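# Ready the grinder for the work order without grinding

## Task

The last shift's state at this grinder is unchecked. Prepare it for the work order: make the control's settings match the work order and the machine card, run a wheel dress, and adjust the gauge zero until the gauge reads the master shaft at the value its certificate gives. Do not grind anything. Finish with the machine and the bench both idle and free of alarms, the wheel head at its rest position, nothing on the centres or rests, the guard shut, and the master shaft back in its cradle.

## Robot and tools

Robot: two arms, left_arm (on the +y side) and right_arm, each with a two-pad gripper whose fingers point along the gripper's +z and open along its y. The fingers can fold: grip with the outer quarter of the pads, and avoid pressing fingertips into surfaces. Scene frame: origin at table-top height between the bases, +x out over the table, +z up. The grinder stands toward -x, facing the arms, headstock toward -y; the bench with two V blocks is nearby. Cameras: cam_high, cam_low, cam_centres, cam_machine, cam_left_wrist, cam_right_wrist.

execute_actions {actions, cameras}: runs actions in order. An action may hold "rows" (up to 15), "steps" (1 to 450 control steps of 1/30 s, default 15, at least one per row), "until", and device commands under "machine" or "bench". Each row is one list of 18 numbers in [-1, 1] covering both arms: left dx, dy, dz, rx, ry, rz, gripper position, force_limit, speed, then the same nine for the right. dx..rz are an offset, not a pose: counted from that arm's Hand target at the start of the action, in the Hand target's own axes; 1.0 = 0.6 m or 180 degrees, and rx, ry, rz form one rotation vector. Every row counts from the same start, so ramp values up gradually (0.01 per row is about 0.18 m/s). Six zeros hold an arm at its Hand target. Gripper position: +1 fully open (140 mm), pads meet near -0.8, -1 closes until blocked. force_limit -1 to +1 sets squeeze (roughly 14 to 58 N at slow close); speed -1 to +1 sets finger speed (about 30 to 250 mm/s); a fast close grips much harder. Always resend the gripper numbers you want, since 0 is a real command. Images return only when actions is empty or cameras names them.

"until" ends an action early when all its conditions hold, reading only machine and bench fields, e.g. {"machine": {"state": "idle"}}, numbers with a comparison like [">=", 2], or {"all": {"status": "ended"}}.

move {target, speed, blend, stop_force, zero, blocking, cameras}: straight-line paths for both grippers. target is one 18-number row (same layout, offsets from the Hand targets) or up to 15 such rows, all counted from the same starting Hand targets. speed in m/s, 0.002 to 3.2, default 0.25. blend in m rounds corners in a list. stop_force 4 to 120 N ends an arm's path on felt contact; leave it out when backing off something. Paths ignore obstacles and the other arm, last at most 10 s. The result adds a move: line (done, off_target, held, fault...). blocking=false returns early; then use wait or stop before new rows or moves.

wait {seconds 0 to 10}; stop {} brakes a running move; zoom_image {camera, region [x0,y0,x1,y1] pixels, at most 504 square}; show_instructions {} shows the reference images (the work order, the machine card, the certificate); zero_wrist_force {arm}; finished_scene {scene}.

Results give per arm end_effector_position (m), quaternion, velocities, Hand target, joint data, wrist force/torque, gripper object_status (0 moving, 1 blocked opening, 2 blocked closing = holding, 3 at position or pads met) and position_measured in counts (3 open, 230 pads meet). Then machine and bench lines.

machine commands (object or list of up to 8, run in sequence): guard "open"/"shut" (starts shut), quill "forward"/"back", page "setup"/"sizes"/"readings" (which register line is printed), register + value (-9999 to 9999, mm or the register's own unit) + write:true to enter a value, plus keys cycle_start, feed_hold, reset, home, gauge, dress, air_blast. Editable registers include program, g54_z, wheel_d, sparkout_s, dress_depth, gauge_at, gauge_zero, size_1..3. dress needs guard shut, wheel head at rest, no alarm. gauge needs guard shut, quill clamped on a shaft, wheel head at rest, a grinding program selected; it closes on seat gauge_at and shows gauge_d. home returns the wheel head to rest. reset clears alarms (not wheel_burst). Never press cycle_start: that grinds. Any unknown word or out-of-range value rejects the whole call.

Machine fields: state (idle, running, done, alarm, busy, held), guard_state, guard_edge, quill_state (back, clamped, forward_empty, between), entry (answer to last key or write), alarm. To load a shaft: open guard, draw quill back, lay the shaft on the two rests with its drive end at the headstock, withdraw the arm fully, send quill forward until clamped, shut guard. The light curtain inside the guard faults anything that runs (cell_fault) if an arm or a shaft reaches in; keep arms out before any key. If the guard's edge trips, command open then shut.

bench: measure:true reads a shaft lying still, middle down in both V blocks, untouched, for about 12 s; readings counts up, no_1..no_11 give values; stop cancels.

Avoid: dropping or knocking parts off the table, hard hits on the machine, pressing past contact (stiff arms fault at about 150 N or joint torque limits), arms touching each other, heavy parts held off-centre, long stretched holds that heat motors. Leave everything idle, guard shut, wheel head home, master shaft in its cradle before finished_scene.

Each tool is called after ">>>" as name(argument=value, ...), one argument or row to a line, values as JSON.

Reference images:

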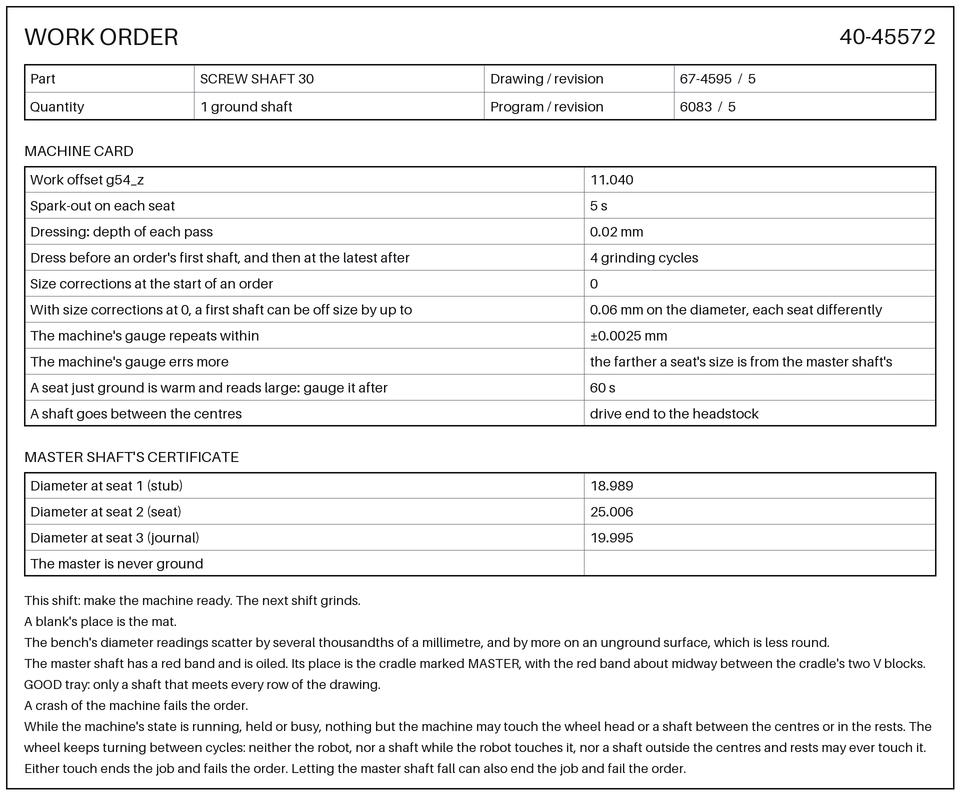

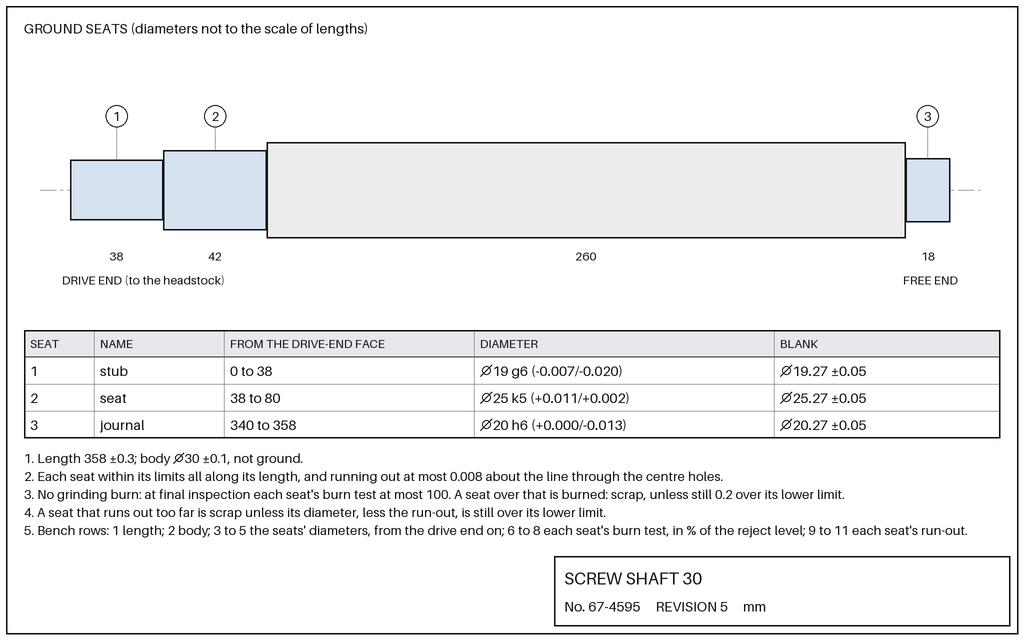

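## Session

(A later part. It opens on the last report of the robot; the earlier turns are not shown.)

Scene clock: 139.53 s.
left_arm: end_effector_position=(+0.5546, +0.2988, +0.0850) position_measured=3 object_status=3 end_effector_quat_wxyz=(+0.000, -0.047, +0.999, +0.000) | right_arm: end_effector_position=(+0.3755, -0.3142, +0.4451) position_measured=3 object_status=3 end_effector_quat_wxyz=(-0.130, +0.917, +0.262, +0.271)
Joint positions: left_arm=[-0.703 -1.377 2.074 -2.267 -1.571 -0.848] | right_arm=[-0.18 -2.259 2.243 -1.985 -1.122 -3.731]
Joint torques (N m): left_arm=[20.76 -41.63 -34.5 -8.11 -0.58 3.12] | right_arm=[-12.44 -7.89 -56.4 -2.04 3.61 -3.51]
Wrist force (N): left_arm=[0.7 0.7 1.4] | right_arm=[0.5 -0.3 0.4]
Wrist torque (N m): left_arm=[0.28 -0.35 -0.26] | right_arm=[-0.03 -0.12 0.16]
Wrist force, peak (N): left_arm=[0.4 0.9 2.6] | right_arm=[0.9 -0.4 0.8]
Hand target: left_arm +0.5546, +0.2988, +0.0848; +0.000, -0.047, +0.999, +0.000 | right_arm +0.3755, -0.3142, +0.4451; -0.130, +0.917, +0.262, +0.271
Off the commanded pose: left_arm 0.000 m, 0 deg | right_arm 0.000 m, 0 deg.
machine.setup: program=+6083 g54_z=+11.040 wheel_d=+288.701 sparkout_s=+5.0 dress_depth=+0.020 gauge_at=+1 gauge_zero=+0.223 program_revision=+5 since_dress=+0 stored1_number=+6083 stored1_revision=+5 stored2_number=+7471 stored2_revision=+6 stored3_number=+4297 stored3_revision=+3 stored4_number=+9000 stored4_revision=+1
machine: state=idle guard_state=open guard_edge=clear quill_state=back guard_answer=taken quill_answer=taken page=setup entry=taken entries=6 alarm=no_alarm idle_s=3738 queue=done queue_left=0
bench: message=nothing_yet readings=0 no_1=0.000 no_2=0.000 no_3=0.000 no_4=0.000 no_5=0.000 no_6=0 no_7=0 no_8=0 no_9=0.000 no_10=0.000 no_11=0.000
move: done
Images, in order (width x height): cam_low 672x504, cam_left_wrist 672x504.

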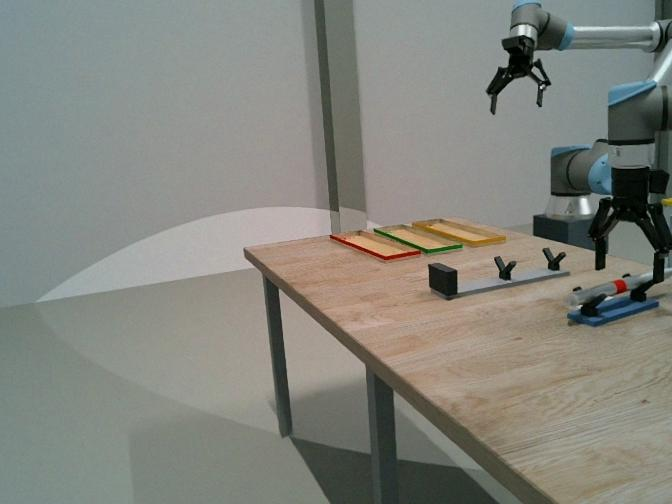

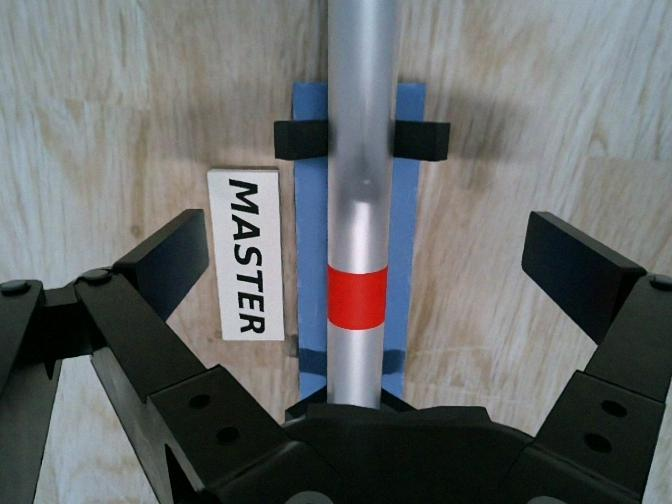

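>>> move(
  target=[0,0,0.0117,0,0,0,1,1,-1,0,0,0,0,0,0,1,1,1],
  speed=0.05,
)

>>> execute_actions(
  actions=[
    {"rows":[[0,0,0,0,0,0,-1,1,-1,0,0,0,0,0,0,1,1,1]],"steps":160},
  ],
  cameras=["cam_low","cam_left_wrist"],
)

>>> zoom_image(
  camera="cam_low",
  region=[520, 180, 672, 342],
)

Scene clock: 146.67 s.
left_arm: end_effector_position=(+0.5546, +0.2988, +0.0780) position_measured=3 object_status=3 end_effector_quat_wxyz=(+0.000, -0.047, +0.999, +0.000) | right_arm: end_effector_position=(+0.3755, -0.3142, +0.4451) position_measured=3 object_status=3 end_effector_quat_wxyz=(-0.130, +0.917, +0.262, +0.271)
Joint positions: left_arm=[-0.703 -1.368 2.079 -2.281 -1.571 -0.848] | right_arm=[-0.18 -2.259 2.243 -1.985 -1.122 -3.731]
Joint torques (N m): left_arm=[20.05 -39.22 -34.66 -8.13 -0.3 2.97] | right_arm=[-9.79 -8.81 -56.78 -2.17 3.67 -3.5]
Wrist force (N): left_arm=[0.5 0.6 1.2] | right_arm=[0.4 -0.1 0.5]
Wrist torque (N m): left_arm=[0.26 -0.31 -0.27] | right_arm=[0.00 -0.11 0.16]
Wrist force, peak (N): left_arm=[0.8 1.1 1.5] | right_arm=[0.9 -0.3 0.6]
Hand target: left_arm +0.5546, +0.2988, +0.0778; +0.000, -0.047, +0.999, +0.000 | right_arm +0.3755, -0.3142, +0.4451; -0.130, +0.917, +0.262, +0.271
Off the commanded pose: left_arm 0.000 m, 0 deg | right_arm 0.000 m, 0 deg.
machine.setup: program=+6083 g54_z=+11.040 wheel_d=+288.701 sparkout_s=+5.0 dress_depth=+0.020 gauge_at=+1 gauge_zero=+0.223 program_revision=+5 since_dress=+0 stored1_number=+6083 stored1_revision=+5 stored2_number=+7471 stored2_revision=+6 stored3_number=+4297 stored3_revision=+3 stored4_number=+9000 stored4_revision=+1
machine: state=idle guard_state=open guard_edge=clear quill_state=back guard_answer=taken quill_answer=taken page=setup entry=taken entries=6 alarm=no_alarm idle_s=3745 queue=done queue_left=0
bench: message=nothing_yet readings=0 no_1=0.000 no_2=0.000 no_3=0.000 no_4=0.000 no_5=0.000 no_6=0 no_7=0 no_8=0 no_9=0.000 no_10=0.000 no_11=0.000
move: done

Scene clock: 152.20 s.
left_arm: end_effector_position=(+0.5546, +0.2988, +0.0778) position_measured=189 object_status=2 end_effector_quat_wxyz=(+0.000, -0.047, +0.999, +0.000) | right_arm: end_effector_position=(+0.3755, -0.3142, +0.4451) position_measured=3 object_status=3 end_effector_quat_wxyz=(-0.130, +0.917, +0.262, +0.271)
Joint positions: left_arm=[-0.703 -1.368 2.079 -2.281 -1.571 -0.848] | right_arm=[-0.18 -2.259 2.243 -1.985 -1.122 -3.731]
Joint torques (N m): left_arm=[15.62 -46.01 -34.22 2.47 8.96 2.14] | right_arm=[-11.7 -9.48 -57.36 -1.84 3.63 -3.18]
Wrist force (N): left_arm=[3.4 -18.2 -2.4] | right_arm=[0.3 -0.4 0.5]
Wrist torque (N m): left_arm=[0.73 -0.33 0.04] | right_arm=[-0.06 -0.08 0.16]
Wrist force, peak (N): left_arm=[3.6 -19.3 0.5] | right_arm=[1.0 -0.2 0.8]
Hand target: left_arm +0.5546, +0.2988, +0.0778; +0.000, -0.047, +0.999, +0.000 | right_arm +0.3755, -0.3142, +0.4451; -0.130, +0.917, +0.262, +0.271
Off the commanded pose: left_arm 0.000 m, 0 deg | right_arm 0.000 m, 0 deg.
machine.setup: program=+6083 g54_z=+11.040 wheel_d=+288.701 sparkout_s=+5.0 dress_depth=+0.020 gauge_at=+1 gauge_zero=+0.223 program_revision=+5 since_dress=+0 stored1_number=+6083 stored1_revision=+5 stored2_number=+7471 stored2_revision=+6 stored3_number=+4297 stored3_revision=+3 stored4_number=+9000 stored4_revision=+1
machine: state=idle guard_state=open guard_edge=clear quill_state=back guard_answer=taken quill_answer=taken page=setup entry=taken entries=6 alarm=no_alarm idle_s=3751 queue=done queue_left=0
bench: message=nothing_yet readings=0 no_1=0.000 no_2=0.000 no_3=0.000 no_4=0.000 no_5=0.000 no_6=0 no_7=0 no_8=0 no_9=0.000 no_10=0.000 no_11=0.000
Images, in order (width x height): cam_low 672x504, cam_left_wrist 672x504.

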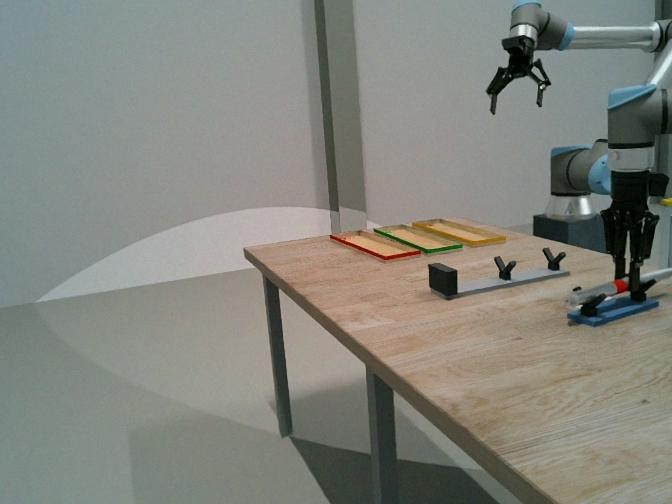

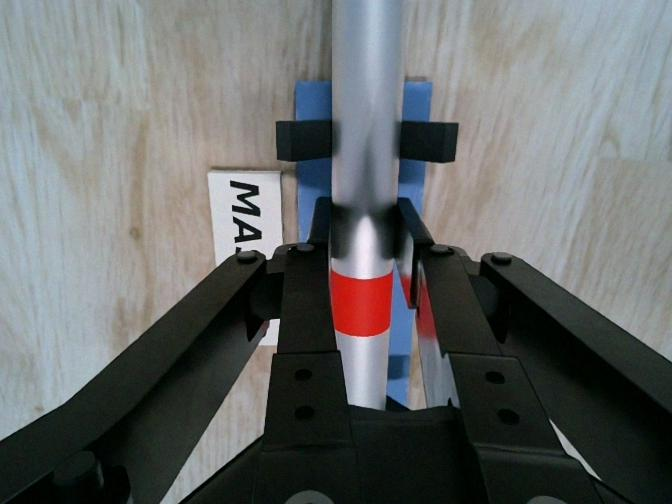

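Scaled by 3.111.

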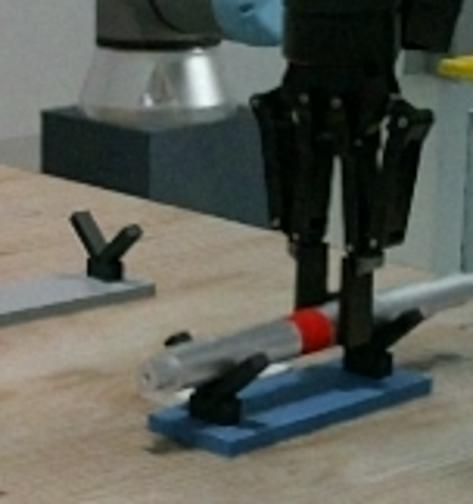

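>>> move(
  target=[0,0,-0.05,0,0,0,-1,1,-1,0,0,0,0,0,0,1,1,1],
  speed=0.05,
)

>>> move(
  target=[0,0,-0.3,0,0,0,-1,1,-1,0,0,0,0,0,0,1,1,1],
  speed=0.15,
  cameras=["cam_low","cam_high","cam_left_wrist"],
)

Scene clock: 157.27 s.
left_arm: end_effector_position=(+0.5547, +0.2988, +0.1078) position_measured=233 object_status=0 end_effector_quat_wxyz=(+0.000, -0.047, +0.999, +0.000) | right_arm: end_effector_position=(+0.3755, -0.3142, +0.4451) position_measured=3 object_status=3 end_effector_quat_wxyz=(-0.130, +0.917, +0.262, +0.271)
Joint positions: left_arm=[-0.703 -1.403 2.055 -2.222 -1.571 -0.848] | right_arm=[-0.18 -2.259 2.243 -1.985 -1.122 -3.731]
Joint torques (N m): left_arm=[17.71 -59.34 -50.38 -0.5 1.89 1.45] | right_arm=[-11.87 -8.08 -56.11 -2.43 3.59 -3.38]
Wrist force (N): left_arm=[-0.6 0.2 0.9] | right_arm=[0.5 -0.3 0.1]
Wrist torque (N m): left_arm=[0.16 -0.05 -0.27] | right_arm=[-0.03 -0.11 0.16]
Wrist force, peak (N): left_arm=[3.3 -18.7 -2.3] | right_arm=[0.8 -0.7 0.6]
Hand target: left_arm +0.5547, +0.2988, +0.1078; +0.000, -0.047, +0.999, +0.000 | right_arm +0.3755, -0.3142, +0.4451; -0.130, +0.917, +0.262, +0.271
Off the commanded pose: left_arm 0.000 m, 0 deg | right_arm 0.000 m, 0 deg.
machine.setup: program=+6083 g54_z=+11.040 wheel_d=+288.701 sparkout_s=+5.0 dress_depth=+0.020 gauge_at=+1 gauge_zero=+0.223 program_revision=+5 since_dress=+0 stored1_number=+6083 stored1_revision=+5 stored2_number=+7471 stored2_revision=+6 stored3_number=+4297 stored3_revision=+3 stored4_number=+9000 stored4_revision=+1
machine: state=idle guard_state=open guard_edge=clear quill_state=back guard_answer=taken quill_answer=taken page=setup entry=taken entries=6 alarm=no_alarm idle_s=3756 queue=done queue_left=0
bench: message=nothing_yet readings=0 no_1=0.000 no_2=0.000 no_3=0.000 no_4=0.000 no_5=0.000 no_6=0 no_7=0 no_8=0 no_9=0.000 no_10=0.000 no_11=0.000
move: done

Scene clock: 159.13 s.
left_arm: end_effector_position=(+0.5548, +0.2987, +0.2876) position_measured=233 object_status=3 end_effector_quat_wxyz=(+0.000, -0.047, +0.999, +0.000) | right_arm: end_effector_position=(+0.3755, -0.3142, +0.4451) position_measured=3 object_status=3 end_effector_quat_wxyz=(-0.130, +0.917, +0.262, +0.271)
Joint positions: left_arm=[-0.703 -1.55 1.862 -1.882 -1.571 -0.848] | right_arm=[-0.18 -2.259 2.243 -1.985 -1.122 -3.731]
Joint torques (N m): left_arm=[-16.36 -54.82 -58 -0.26 -0.25 -2.5] | right_arm=[-11.65 -11.61 -55.71 -2.17 3.59 -3.28]
Wrist force (N): left_arm=[-0.5 0.2 1.0] | right_arm=[0.6 -0.1 0.5]
Wrist torque (N m): left_arm=[0.18 -0.05 -0.29] | right_arm=[0.01 -0.14 0.16]
Wrist force, peak (N): left_arm=[-1.0 0.6 2.5] | right_arm=[0.8 -0.3 0.7]
Hand target: left_arm +0.5548, +0.2987, +0.2878; +0.000, -0.047, +0.999, +0.000 | right_arm +0.3755, -0.3142, +0.4451; -0.130, +0.917, +0.262, +0.271
Off the commanded pose: left_arm 0.000 m, 0 deg | right_arm 0.000 m, 0 deg.
machine.setup: program=+6083 g54_z=+11.040 wheel_d=+288.701 sparkout_s=+5.0 dress_depth=+0.020 gauge_at=+1 gauge_zero=+0.223 program_revision=+5 since_dress=+0 stored1_number=+6083 stored1_revision=+5 stored2_number=+7471 stored2_revision=+6 stored3_number=+4297 stored3_revision=+3 stored4_number=+9000 stored4_revision=+1
machine: state=idle guard_state=open guard_edge=clear quill_state=back guard_answer=taken quill_answer=taken page=setup entry=taken entries=6 alarm=no_alarm idle_s=3758 queue=done queue_left=0
bench: message=nothing_yet readings=0 no_1=0.000 no_2=0.000 no_3=0.000 no_4=0.000 no_5=0.000 no_6=0 no_7=0 no_8=0 no_9=0.000 no_10=0.000 no_11=0.000
move: done
Images, in order (width x height): cam_high 672x504, cam_low 672x504, cam_left_wrist 672x504.

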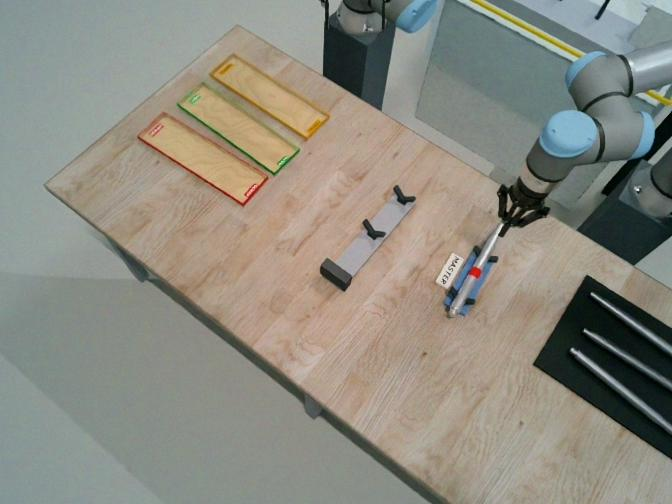

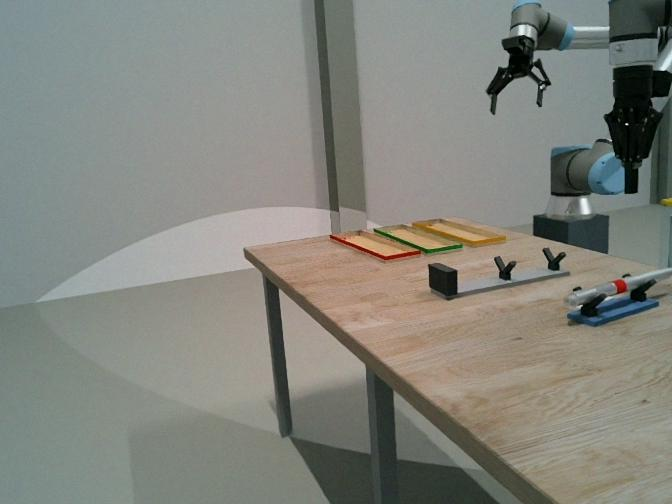

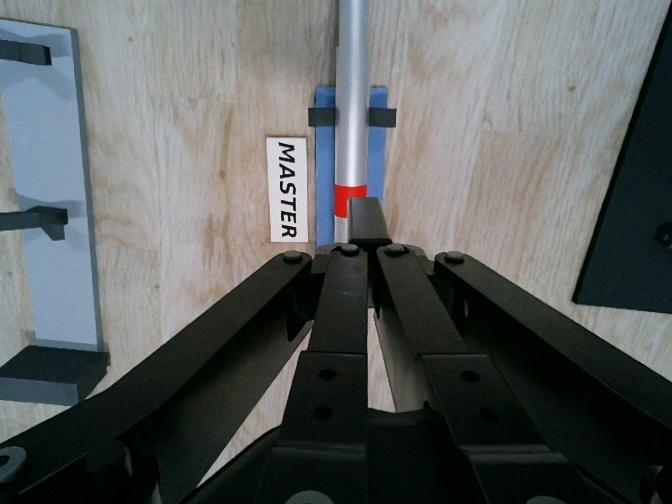

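>>> move(
  target=[0,0,0,0,0,0,1,1,1,0,0,0,0,0,0,1,1,1],
)

>>> move(
  target=[0,-0.0018,0.3633,0,0,0,1,1,1,0,0,0,0,0,0,1,1,1],
  speed=0.15,
)

>>> execute_actions(
  actions=[
    {"rows":[[0,0,0,0,0,0,-1,1,0,0,0,0,0,0,0,1,1,1]],"steps":90},
  ],
  cameras=["cam_low","cam_left_wrist"],
)

>>> zoom_image(
  camera="cam_low",
  region=[520, 180, 672, 342],
)

Scene clock: 168.33 s.
left_arm: end_effector_position=(+0.5548, +0.2987, +0.2878) position_measured=3 object_status=0 end_effector_quat_wxyz=(+0.000, -0.047, +0.999, +0.000) | right_arm: end_effector_position=(+0.3755, -0.3142, +0.4451) position_measured=3 object_status=3 end_effector_quat_wxyz=(-0.130, +0.917, +0.262, +0.271)
Joint positions: left_arm=[-0.703 -1.55 1.862 -1.882 -1.571 -0.848] | right_arm=[-0.18 -2.259 2.243 -1.985 -1.122 -3.731]
Joint torques (N m): left_arm=[-16.01 -52.97 -56.94 -0.29 -0.27 -2.37] | right_arm=[-9.78 -8.18 -57.74 -2.32 3.34 -3.2]
Wrist force (N): left_arm=[-0.5 0.0 0.8] | right_arm=[0.4 -0.1 0.5]
Wrist torque (N m): left_arm=[0.12 -0.06 -0.28] | right_arm=[0.01 -0.11 0.16]
Wrist force, peak (N): left_arm=[-0.5 0.5 1.4] | right_arm=[0.9 -0.2 0.8]
Hand target: left_arm +0.5548, +0.2987, +0.2878; +0.000, -0.047, +0.999, +0.000 | right_arm +0.3755, -0.3142, +0.4451; -0.130, +0.917, +0.262, +0.271
Off the commanded pose: left_arm 0.000 m, 0 deg | right_arm 0.000 m, 0 deg.
machine.setup: program=+6083 g54_z=+11.040 wheel_d=+288.701 sparkout_s=+5.0 dress_depth=+0.020 gauge_at=+1 gauge_zero=+0.223 program_revision=+5 since_dress=+0 stored1_number=+6083 stored1_revision=+5 stored2_number=+7471 stored2_revision=+6 stored3_number=+4297 stored3_revision=+3 stored4_number=+9000 stored4_revision=+1
machine: state=idle guard_state=open guard_edge=clear quill_state=back guard_answer=taken quill_answer=taken page=setup entry=taken entries=6 alarm=no_alarm idle_s=3767 queue=done queue_left=0
bench: message=nothing_yet readings=0 no_1=0.000 no_2=0.000 no_3=0.000 no_4=0.000 no_5=0.000 no_6=0 no_7=0 no_8=0 no_9=0.000 no_10=0.000 no_11=0.000
move: done

Scene clock: 170.47 s.
left_arm: end_effector_position=(+0.5547, +0.2976, +0.0700) position_measured=3 object_status=3 end_effector_quat_wxyz=(+0.000, -0.047, +0.999, +0.000) | right_arm: end_effector_position=(+0.3755, -0.3142, +0.4451) position_measured=3 object_status=3 end_effector_quat_wxyz=(-0.130, +0.917, +0.262, +0.271)
Joint positions: left_arm=[-0.705 -1.357 2.084 -2.296 -1.571 -0.849] | right_arm=[-0.18 -2.259 2.243 -1.985 -1.122 -3.731]
Joint torques (N m): left_arm=[9.18 -41.94 -33.53 -8.57 2 2.52] | right_arm=[-11.9 -9.02 -58.09 -2.04 3.34 -3.18]
Wrist force (N): left_arm=[-0.7 0.2 0.8] | right_arm=[0.4 0.0 0.2]
Wrist torque (N m): left_arm=[0.16 -0.02 -0.26] | right_arm=[0.03 -0.11 0.16]
Wrist force, peak (N): left_arm=[-0.5 0.4 2.4] | right_arm=[0.8 -0.7 0.6]
Hand target: left_arm +0.5547, +0.2977, +0.0698; +0.000, -0.047, +0.999, +0.000 | right_arm +0.3755, -0.3142, +0.4451; -0.130, +0.917, +0.262, +0.271
Off the commanded pose: left_arm 0.000 m, 0 deg | right_arm 0.000 m, 0 deg.
machine.setup: program=+6083 g54_z=+11.040 wheel_d=+288.701 sparkout_s=+5.0 dress_depth=+0.020 gauge_at=+1 gauge_zero=+0.223 program_revision=+5 since_dress=+0 stored1_number=+6083 stored1_revision=+5 stored2_number=+7471 stored2_revision=+6 stored3_number=+4297 stored3_revision=+3 stored4_number=+9000 stored4_revision=+1
machine: state=idle guard_state=open guard_edge=clear quill_state=back guard_answer=taken quill_answer=taken page=setup entry=taken entries=6 alarm=no_alarm idle_s=3769 queue=done queue_left=0
bench: message=nothing_yet readings=0 no_1=0.000 no_2=0.000 no_3=0.000 no_4=0.000 no_5=0.000 no_6=0 no_7=0 no_8=0 no_9=0.000 no_10=0.000 no_11=0.000
move: done

Scene clock: 173.67 s.
left_arm: end_effector_position=(+0.5547, +0.2977, +0.0698) position_measured=189 object_status=2 end_effector_quat_wxyz=(+0.000, -0.047, +0.999, +0.000) | right_arm: end_effector_position=(+0.3755, -0.3142, +0.4451) position_measured=3 object_status=3 end_effector_quat_wxyz=(-0.130, +0.917, +0.262, +0.271)
Joint positions: left_arm=[-0.704 -1.357 2.084 -2.297 -1.571 -0.849] | right_arm=[-0.18 -2.259 2.243 -1.985 -1.122 -3.731]
Joint torques (N m): left_arm=[18.37 -50.53 -34.66 1.12 5.16 2.24] | right_arm=[-12.69 -8.07 -57.43 -2.14 3.81 -3.3]
Wrist force (N): left_arm=[3.1 -9.8 -4.4] | right_arm=[0.1 -0.2 0.6]
Wrist torque (N m): left_arm=[0.38 0.01 0.11] | right_arm=[0.00 -0.03 0.16]
Wrist force, peak (N): left_arm=[3.3 -10.5 -4.5] | right_arm=[0.7 -0.3 0.9]
Hand target: left_arm +0.5547, +0.2977, +0.0698; +0.000, -0.047, +0.999, +0.000 | right_arm +0.3755, -0.3142, +0.4451; -0.130, +0.917, +0.262, +0.271
Off the commanded pose: left_arm 0.000 m, 0 deg | right_arm 0.000 m, 0 deg.
machine.setup: program=+6083 g54_z=+11.040 wheel_d=+288.701 sparkout_s=+5.0 dress_depth=+0.020 gauge_at=+1 gauge_zero=+0.223 program_revision=+5 since_dress=+0 stored1_number=+6083 stored1_revision=+5 stored2_number=+7471 stored2_revision=+6 stored3_number=+4297 stored3_revision=+3 stored4_number=+9000 stored4_revision=+1
machine: state=idle guard_state=open guard_edge=clear quill_state=back guard_answer=taken quill_answer=taken page=setup entry=taken entries=6 alarm=no_alarm idle_s=3772 queue=done queue_left=0
bench: message=nothing_yet readings=0 no_1=0.000 no_2=0.000 no_3=0.000 no_4=0.000 no_5=0.000 no_6=0 no_7=0 no_8=0 no_9=0.000 no_10=0.000 no_11=0.000
Images, in order (width x height): cam_low 672x504, cam_left_wrist 672x504.

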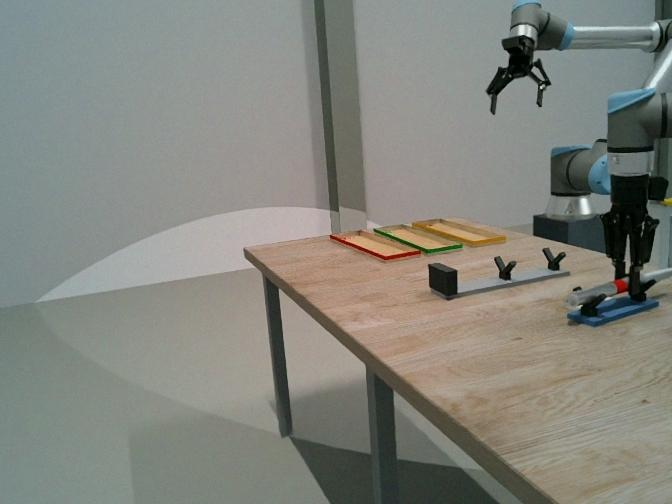

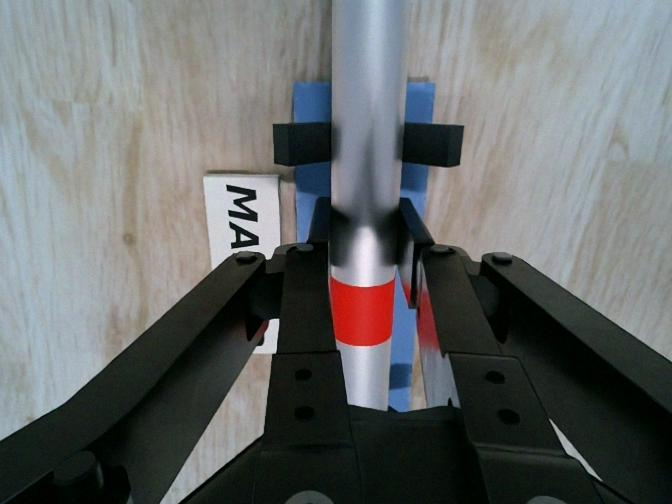

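Scaled by 3.111.

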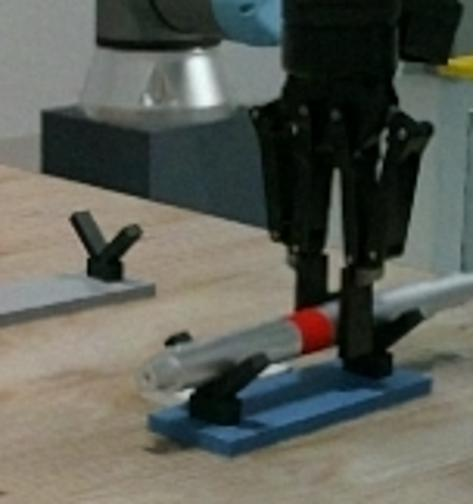

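>>> move(
  target=[0,0,-0.04,0,0,0,-1,1,0,0,0,0,0,0,0,1,1,1],
  speed=0.03,
  cameras=["cam_low","cam_left_wrist"],
)

Scene clock: 177.07 s.
left_arm: end_effector_position=(+0.5548, +0.2977, +0.0938) position_measured=194 object_status=0 end_effector_quat_wxyz=(+0.000, -0.047, +0.999, +0.000) | right_arm: end_effector_position=(+0.3755, -0.3142, +0.4451) position_measured=3 object_status=3 end_effector_quat_wxyz=(-0.130, +0.917, +0.262, +0.271)
Joint positions: left_arm=[-0.704 -1.386 2.066 -2.25 -1.571 -0.849] | right_arm=[-0.18 -2.259 2.243 -1.985 -1.122 -3.731]
Joint torques (N m): left_arm=[19.66 -39.72 -29.38 2.06 2.92 2.21] | right_arm=[-9.84 -8.3 -56.44 -2.43 3.66 -3.33]
Wrist force (N): left_arm=[0.4 0.4 -34.0] | right_arm=[0.7 -0.3 0.4]
Wrist torque (N m): left_arm=[0.15 0.31 -0.17] | right_arm=[-0.02 -0.18 0.16]
Wrist force, peak (N): left_arm=[1.1 1.0 -34.2] | right_arm=[1.1 -0.6 0.4]
Hand target: left_arm +0.5547, +0.2977, +0.0938; +0.000, -0.047, +0.999, +0.000 | right_arm +0.3755, -0.3142, +0.4451; -0.130, +0.917, +0.262, +0.271
Off the commanded pose: left_arm 0.000 m, 0 deg | right_arm 0.000 m, 0 deg.
machine.setup: program=+6083 g54_z=+11.040 wheel_d=+288.701 sparkout_s=+5.0 dress_depth=+0.020 gauge_at=+1 gauge_zero=+0.223 program_revision=+5 since_dress=+0 stored1_number=+6083 stored1_revision=+5 stored2_number=+7471 stored2_revision=+6 stored3_number=+4297 stored3_revision=+3 stored4_number=+9000 stored4_revision=+1
machine: state=idle guard_state=open guard_edge=clear quill_state=back guard_answer=taken quill_answer=taken page=setup entry=taken entries=6 alarm=no_alarm idle_s=3775 queue=done queue_left=0
bench: message=nothing_yet readings=0 no_1=0.000 no_2=0.000 no_3=0.000 no_4=0.000 no_5=0.000 no_6=0 no_7=0 no_8=0 no_9=0.000 no_10=0.000 no_11=0.000
move: done
Images, in order (width x height): cam_low 672x504, cam_left_wrist 672x504.

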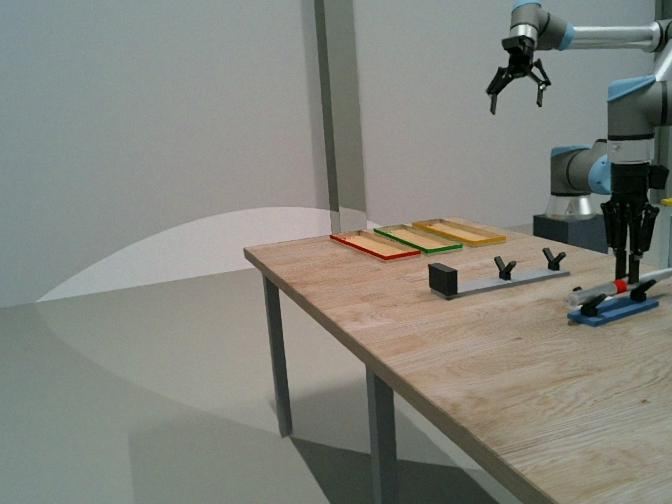

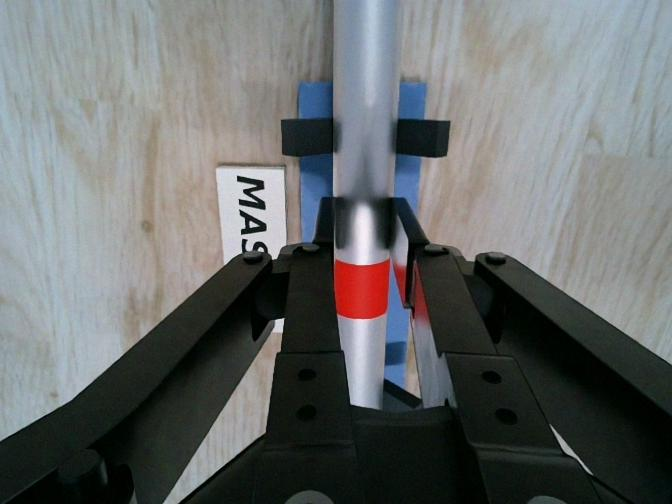

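>>> move(
  target=[0,0,0,0,0,0,1,1,1,0,0,0,0,0,0,1,1,1],
)

>>> move(
  target=[0,-0.0018,0.0283,0,0,0,1,1,1,0,0,0,0,0,0,1,1,1],
  speed=0.1,
)

>>> execute_actions(
  actions=[
    {"rows":[[0,0,0,0,0,0,-1,1,1,0,0,0,0,0,0,1,1,1]],"steps":75},
  ],
  cameras=["cam_low"],
)

>>> move(
  target=[0,0,-0.025,0,0,0,-1,1,1,0,0,0,0,0,0,1,1,1],
  speed=0.03,
  cameras=["cam_low","cam_left_wrist"],
)

Scene clock: 185.53 s.
left_arm: end_effector_position=(+0.5547, +0.2977, +0.0938) position_measured=3 object_status=0 end_effector_quat_wxyz=(+0.000, -0.047, +0.999, +0.000) | right_arm: end_effector_position=(+0.3755, -0.3142, +0.4451) position_measured=3 object_status=3 end_effector_quat_wxyz=(-0.130, +0.917, +0.262, +0.271)
Joint positions: left_arm=[-0.704 -1.386 2.066 -2.249 -1.571 -0.849] | right_arm=[-0.18 -2.259 2.243 -1.985 -1.122 -3.731]
Joint torques (N m): left_arm=[2.96 -62.79 -49.09 -8.2 -0.11 -2.43] | right_arm=[-11.23 -8.8 -55.75 -2.58 3.96 -3.04]
Wrist force (N): left_arm=[-1.5 0.6 1.1] | right_arm=[0.3 -0.4 0.6]
Wrist torque (N m): left_arm=[0.26 0.15 -0.27] | right_arm=[-0.06 -0.09 0.15]
Wrist force, peak (N): left_arm=[0.5 0.1 -34.3] | right_arm=[1.1 -0.4 0.5]
Hand target: left_arm +0.5547, +0.2977, +0.0938; +0.000, -0.047, +0.999, +0.000 | right_arm +0.3755, -0.3142, +0.4451; -0.130, +0.917, +0.262, +0.271
Off the commanded pose: left_arm 0.000 m, 0 deg | right_arm 0.000 m, 0 deg.
machine.setup: program=+6083 g54_z=+11.040 wheel_d=+288.701 sparkout_s=+5.0 dress_depth=+0.020 gauge_at=+1 gauge_zero=+0.223 program_revision=+5 since_dress=+0 stored1_number=+6083 stored1_revision=+5 stored2_number=+7471 stored2_revision=+6 stored3_number=+4297 stored3_revision=+3 stored4_number=+9000 stored4_revision=+1
machine: state=idle guard_state=open guard_edge=clear quill_state=back guard_answer=taken quill_answer=taken page=setup entry=taken entries=6 alarm=no_alarm idle_s=3784 queue=done queue_left=0
bench: message=nothing_yet readings=0 no_1=0.000 no_2=0.000 no_3=0.000 no_4=0.000 no_5=0.000 no_6=0 no_7=0 no_8=0 no_9=0.000 no_10=0.000 no_11=0.000
move: done

Scene clock: 186.43 s.
left_arm: end_effector_position=(+0.5548, +0.2966, +0.0770) position_measured=3 object_status=3 end_effector_quat_wxyz=(+0.000, -0.047, +0.999, +0.000) | right_arm: end_effector_position=(+0.3755, -0.3142, +0.4451) position_measured=3 object_status=3 end_effector_quat_wxyz=(-0.130, +0.917, +0.262, +0.271)
Joint positions: left_arm=[-0.705 -1.365 2.077 -2.282 -1.571 -0.85] | right_arm=[-0.18 -2.259 2.243 -1.985 -1.122 -3.731]
Joint torques (N m): left_arm=[-21.04 -40.97 -33.95 -8.49 -0.19 -2.27] | right_arm=[-11.36 -10.1 -56.41 -2.51 3.51 -3.03]
Wrist force (N): left_arm=[-1.3 0.4 1.0] | right_arm=[0.4 -0.4 0.9]
Wrist torque (N m): left_arm=[0.21 0.11 -0.26] | right_arm=[-0.05 -0.11 0.16]
Wrist force, peak (N): left_arm=[-1.5 0.5 1.4] | right_arm=[0.9 -0.2 0.9]
Hand target: left_arm +0.5548, +0.2966, +0.0768; +0.000, -0.047, +0.999, +0.000 | right_arm +0.3755, -0.3142, +0.4451; -0.130, +0.917, +0.262, +0.271
Off the commanded pose: left_arm 0.000 m, 0 deg | right_arm 0.000 m, 0 deg.
machine.setup: program=+6083 g54_z=+11.040 wheel_d=+288.701 sparkout_s=+5.0 dress_depth=+0.020 gauge_at=+1 gauge_zero=+0.223 program_revision=+5 since_dress=+0 stored1_number=+6083 stored1_revision=+5 stored2_number=+7471 stored2_revision=+6 stored3_number=+4297 stored3_revision=+3 stored4_number=+9000 stored4_revision=+1
machine: state=idle guard_state=open guard_edge=clear quill_state=back guard_answer=taken quill_answer=taken page=setup entry=taken entries=6 alarm=no_alarm idle_s=3785 queue=done queue_left=0
bench: message=nothing_yet readings=0 no_1=0.000 no_2=0.000 no_3=0.000 no_4=0.000 no_5=0.000 no_6=0 no_7=0 no_8=0 no_9=0.000 no_10=0.000 no_11=0.000
move: done

Scene clock: 189.13 s.
left_arm: end_effector_position=(+0.5548, +0.2966, +0.0768) position_measured=192 object_status=2 end_effector_quat_wxyz=(+0.000, -0.047, +0.999, +0.000) | right_arm: end_effector_position=(+0.3755, -0.3142, +0.4451) position_measured=3 object_status=3 end_effector_quat_wxyz=(-0.130, +0.917, +0.262, +0.271)
Joint positions: left_arm=[-0.705 -1.365 2.078 -2.282 -1.571 -0.85] | right_arm=[-0.18 -2.259 2.243 -1.985 -1.122 -3.731]
Joint torques (N m): left_arm=[-10.52 -38.22 -40.02 -9.08 0.38 -2.37] | right_arm=[-11.48 -7.37 -56.34 -2.87 3.42 -3.18]
Wrist force (N): left_arm=[3.8 6.4 -13.4] | right_arm=[0.4 -0.6 0.4]
Wrist torque (N m): left_arm=[0.06 0.19 0.11] | right_arm=[-0.10 -0.11 0.16]
Wrist force, peak (N): left_arm=[3.7 6.9 -13.3] | right_arm=[0.8 -0.5 0.7]
Hand target: left_arm +0.5548, +0.2966, +0.0768; +0.000, -0.047, +0.999, +0.000 | right_arm +0.3755, -0.3142, +0.4451; -0.130, +0.917, +0.262, +0.271
Off the commanded pose: left_arm 0.000 m, 0 deg | right_arm 0.000 m, 0 deg.
machine.setup: program=+6083 g54_z=+11.040 wheel_d=+288.701 sparkout_s=+5.0 dress_depth=+0.020 gauge_at=+1 gauge_zero=+0.223 program_revision=+5 since_dress=+0 stored1_number=+6083 stored1_revision=+5 stored2_number=+7471 stored2_revision=+6 stored3_number=+4297 stored3_revision=+3 stored4_number=+9000 stored4_revision=+1
machine: state=idle guard_state=open guard_edge=clear quill_state=back guard_answer=taken quill_answer=taken page=setup entry=taken entries=6 alarm=no_alarm idle_s=3787 queue=done queue_left=0
bench: message=nothing_yet readings=0 no_1=0.000 no_2=0.000 no_3=0.000 no_4=0.000 no_5=0.000 no_6=0 no_7=0 no_8=0 no_9=0.000 no_10=0.000 no_11=0.000
Images, in order (width x height): cam_low 672x504.

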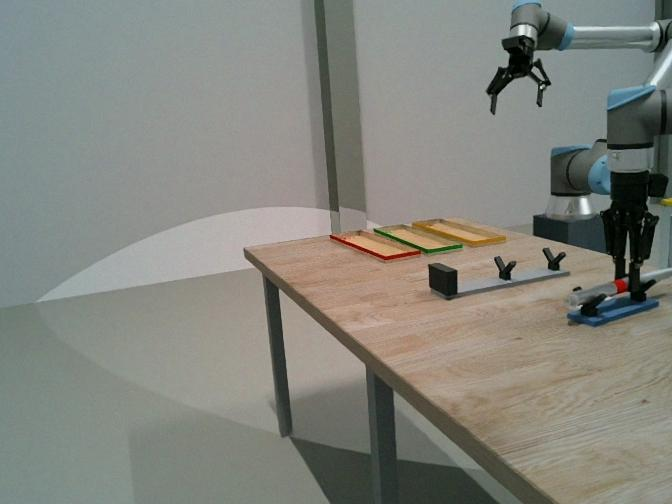

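Scene clock: 190.07 s.
left_arm: end_effector_position=(+0.5548, +0.2966, +0.0916) position_measured=192 object_status=2 end_effector_quat_wxyz=(+0.000, -0.047, +0.999, +0.000) | right_arm: end_effector_position=(+0.3755, -0.3142, +0.4451) position_measured=3 object_status=3 end_effector_quat_wxyz=(-0.130, +0.917, +0.262, +0.271)
Joint positions: left_arm=[-0.705 -1.383 2.066 -2.254 -1.571 -0.85] | right_arm=[-0.18 -2.259 2.243 -1.985 -1.122 -3.731]
Joint torques (N m): left_arm=[-7.36 -71.62 -59.89 -1.63 0.63 -1.82] | right_arm=[-11.53 -11 -56.44 -2.38 3.81 -2.98]
Wrist force (N): left_arm=[-1.8 0.5 18.0] | right_arm=[0.5 -0.4 0.3]
Wrist torque (N m): left_arm=[0.25 0.15 -0.26] | right_arm=[-0.06 -0.12 0.16]
Wrist force, peak (N): left_arm=[-1.6 0.0 18.5] | right_arm=[0.6 -0.1 0.9]
Hand target: left_arm +0.5548, +0.2966, +0.0918; +0.000, -0.047, +0.999, +0.000 | right_arm +0.3755, -0.3142, +0.4451; -0.130, +0.917, +0.262, +0.271
Off the commanded pose: left_arm 0.000 m, 0 deg | right_arm 0.000 m, 0 deg.
machine.setup: program=+6083 g54_z=+11.040 wheel_d=+288.701 sparkout_s=+5.0 dress_depth=+0.020 gauge_at=+1 gauge_zero=+0.223 program_revision=+5 since_dress=+0 stored1_number=+6083 stored1_revision=+5 stored2_number=+7471 stored2_revision=+6 stored3_number=+4297 stored3_revision=+3 stored4_number=+9000 stored4_revision=+1
machine: state=idle guard_state=open guard_edge=clear quill_state=back guard_answer=taken quill_answer=taken page=setup entry=taken entries=6 alarm=no_alarm idle_s=3788 queue=done queue_left=0
bench: message=nothing_yet readings=0 no_1=0.000 no_2=0.000 no_3=0.000 no_4=0.000 no_5=0.000 no_6=0 no_7=0 no_8=0 no_9=0.000 no_10=0.000 no_11=0.000
move: done
Images, in order (width x height): cam_low 672x504, cam_left_wrist 672x504.

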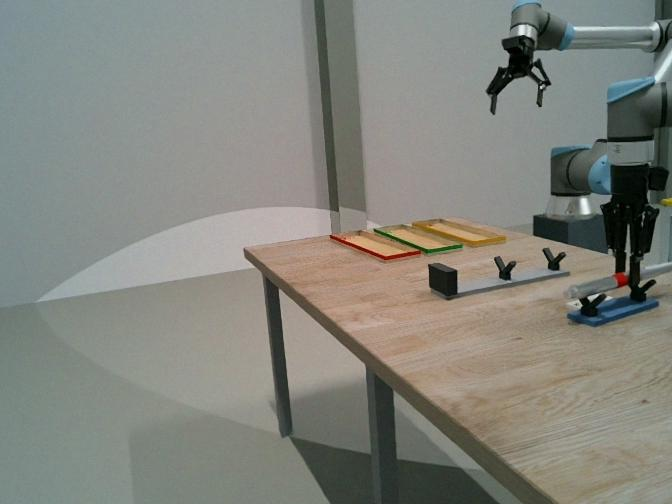

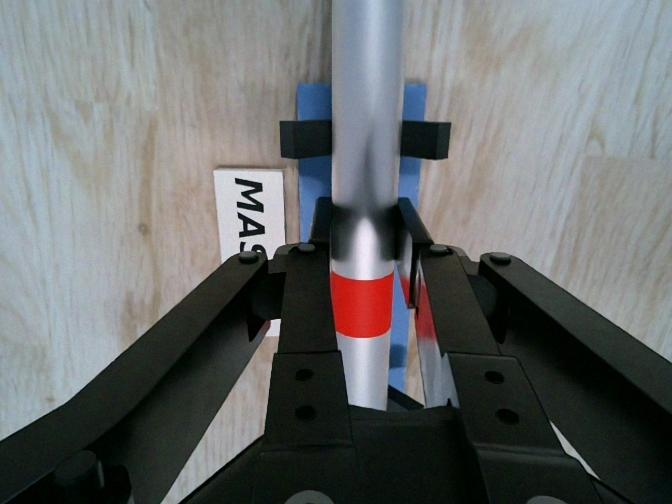

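>>> move(
  target=[
    [0,0,-0.5137,0,0,0,-1,1,1,0,0,0,0,0,0,1,1,1],
    [0.4535,-0.2863,-0.6803,0,0,-0.157,-1,1,1,0,0,0,0,0,0,1,1,1],
    [0.9954,-0.3522,-0.6803,0,0,-0.314,-1,1,1,0,0,0,0,0,0,1,1,1],
  ],
  speed=0.2,
  blend=0.06,
  cameras=["all"],
)

Scene clock: 212.47 s.
left_arm: end_effector_position=(-0.0194, +0.0297, +0.5003) position_measured=192 object_status=2 end_effector_quat_wxyz=(+0.000, -0.514, +0.858, +0.000) | right_arm: end_effector_position=(+0.3755, -0.3142, +0.4451) position_measured=3 object_status=3 end_effector_quat_wxyz=(-0.130, +0.917, +0.262, +0.271)
Joint positions: left_arm=[-1.748 -1.749 1.668 -1.489 -1.572 -2.88] | right_arm=[-0.18 -2.259 2.243 -1.985 -1.122 -3.731]
Joint torques (N m): left_arm=[-19.8 -28.74 -72.78 -5.89 1.22 -3.05] | right_arm=[-8.28 -6.84 -56.45 -3.03 3.6 -3.09]
Wrist force (N): left_arm=[-1.4 -0.1 18.2] | right_arm=[0.7 0.0 0.2]
Wrist torque (N m): left_arm=[0.14 0.14 -0.11] | right_arm=[0.03 -0.17 0.16]
Wrist force, peak (N): left_arm=[-1.5 0.7 21.7] | right_arm=[0.6 0.1 1.2]
Hand target: left_arm -0.0195, +0.0297, +0.5003; +0.000, -0.515, +0.857, +0.000 | right_arm +0.3755, -0.3142, +0.4451; -0.130, +0.917, +0.262, +0.271
Off the commanded pose: left_arm 0.000 m, 0 deg | right_arm 0.000 m, 0 deg.
machine.setup: program=+6083 g54_z=+11.040 wheel_d=+288.701 sparkout_s=+5.0 dress_depth=+0.020 gauge_at=+1 gauge_zero=+0.223 program_revision=+5 since_dress=+0 stored1_number=+6083 stored1_revision=+5 stored2_number=+7471 stored2_revision=+6 stored3_number=+4297 stored3_revision=+3 stored4_number=+9000 stored4_revision=+1
machine: state=idle guard_state=open guard_edge=clear quill_state=back guard_answer=taken quill_answer=taken page=setup entry=taken entries=6 alarm=no_alarm idle_s=3810 queue=done queue_left=0
bench: message=nothing_yet readings=0 no_1=0.000 no_2=0.000 no_3=0.000 no_4=0.000 no_5=0.000 no_6=0 no_7=0 no_8=0 no_9=0.000 no_10=0.000 no_11=0.000
move: done

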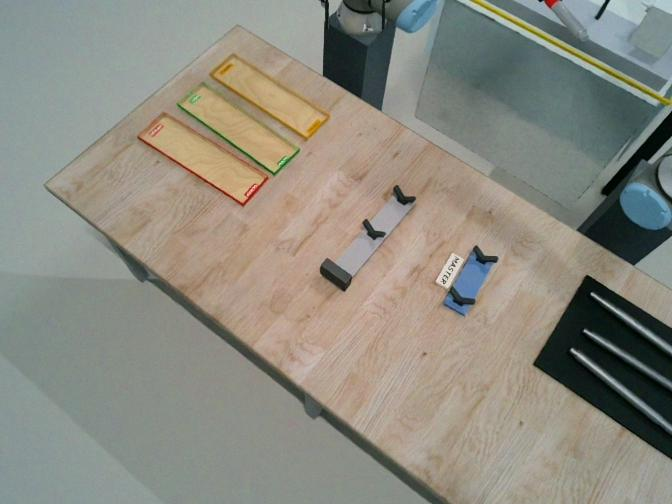

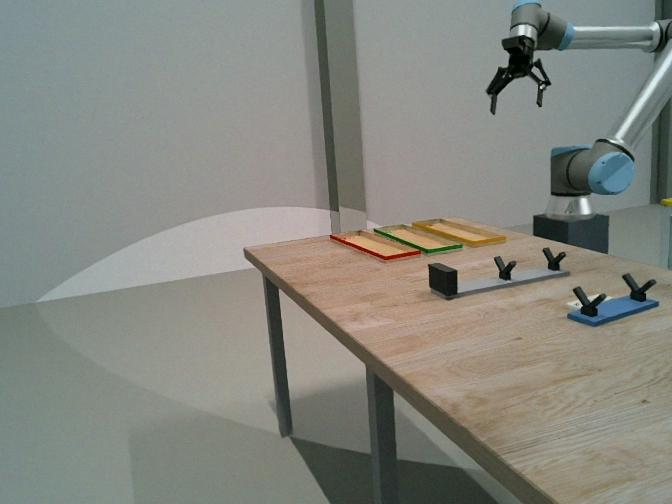

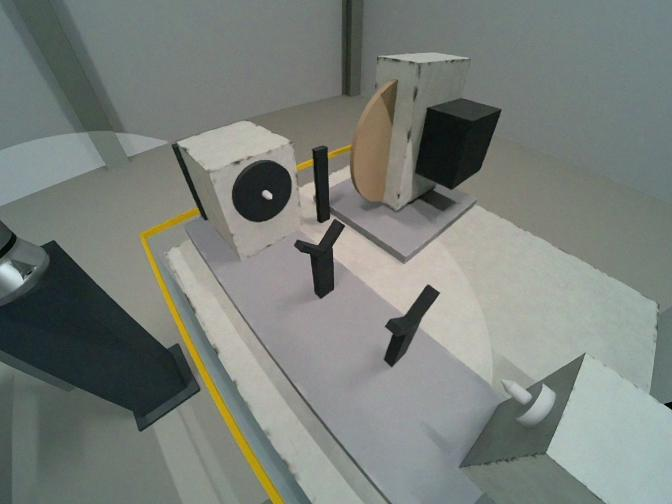

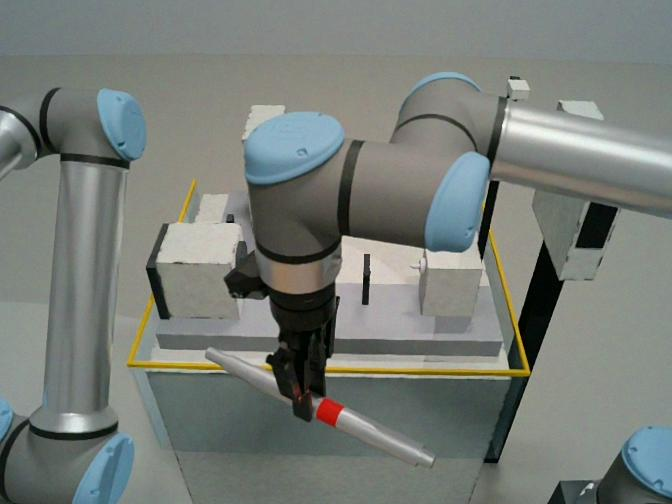

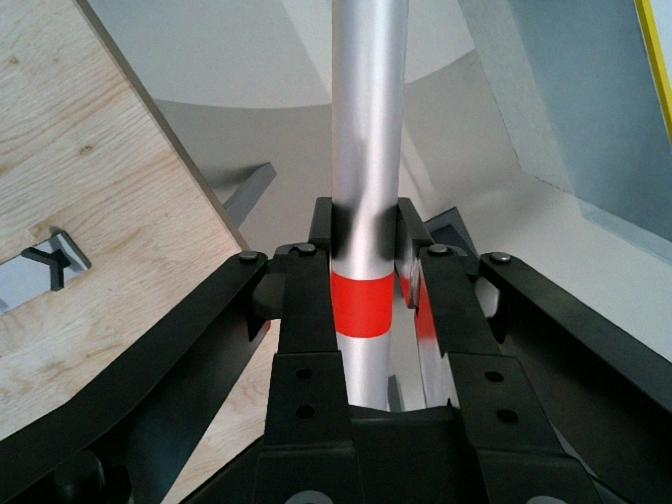

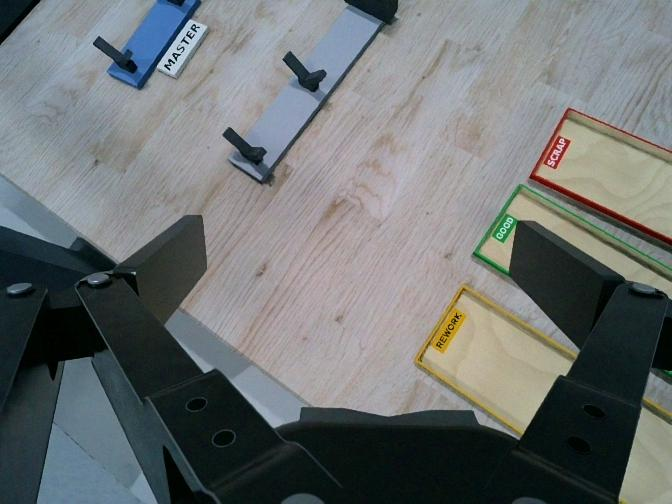

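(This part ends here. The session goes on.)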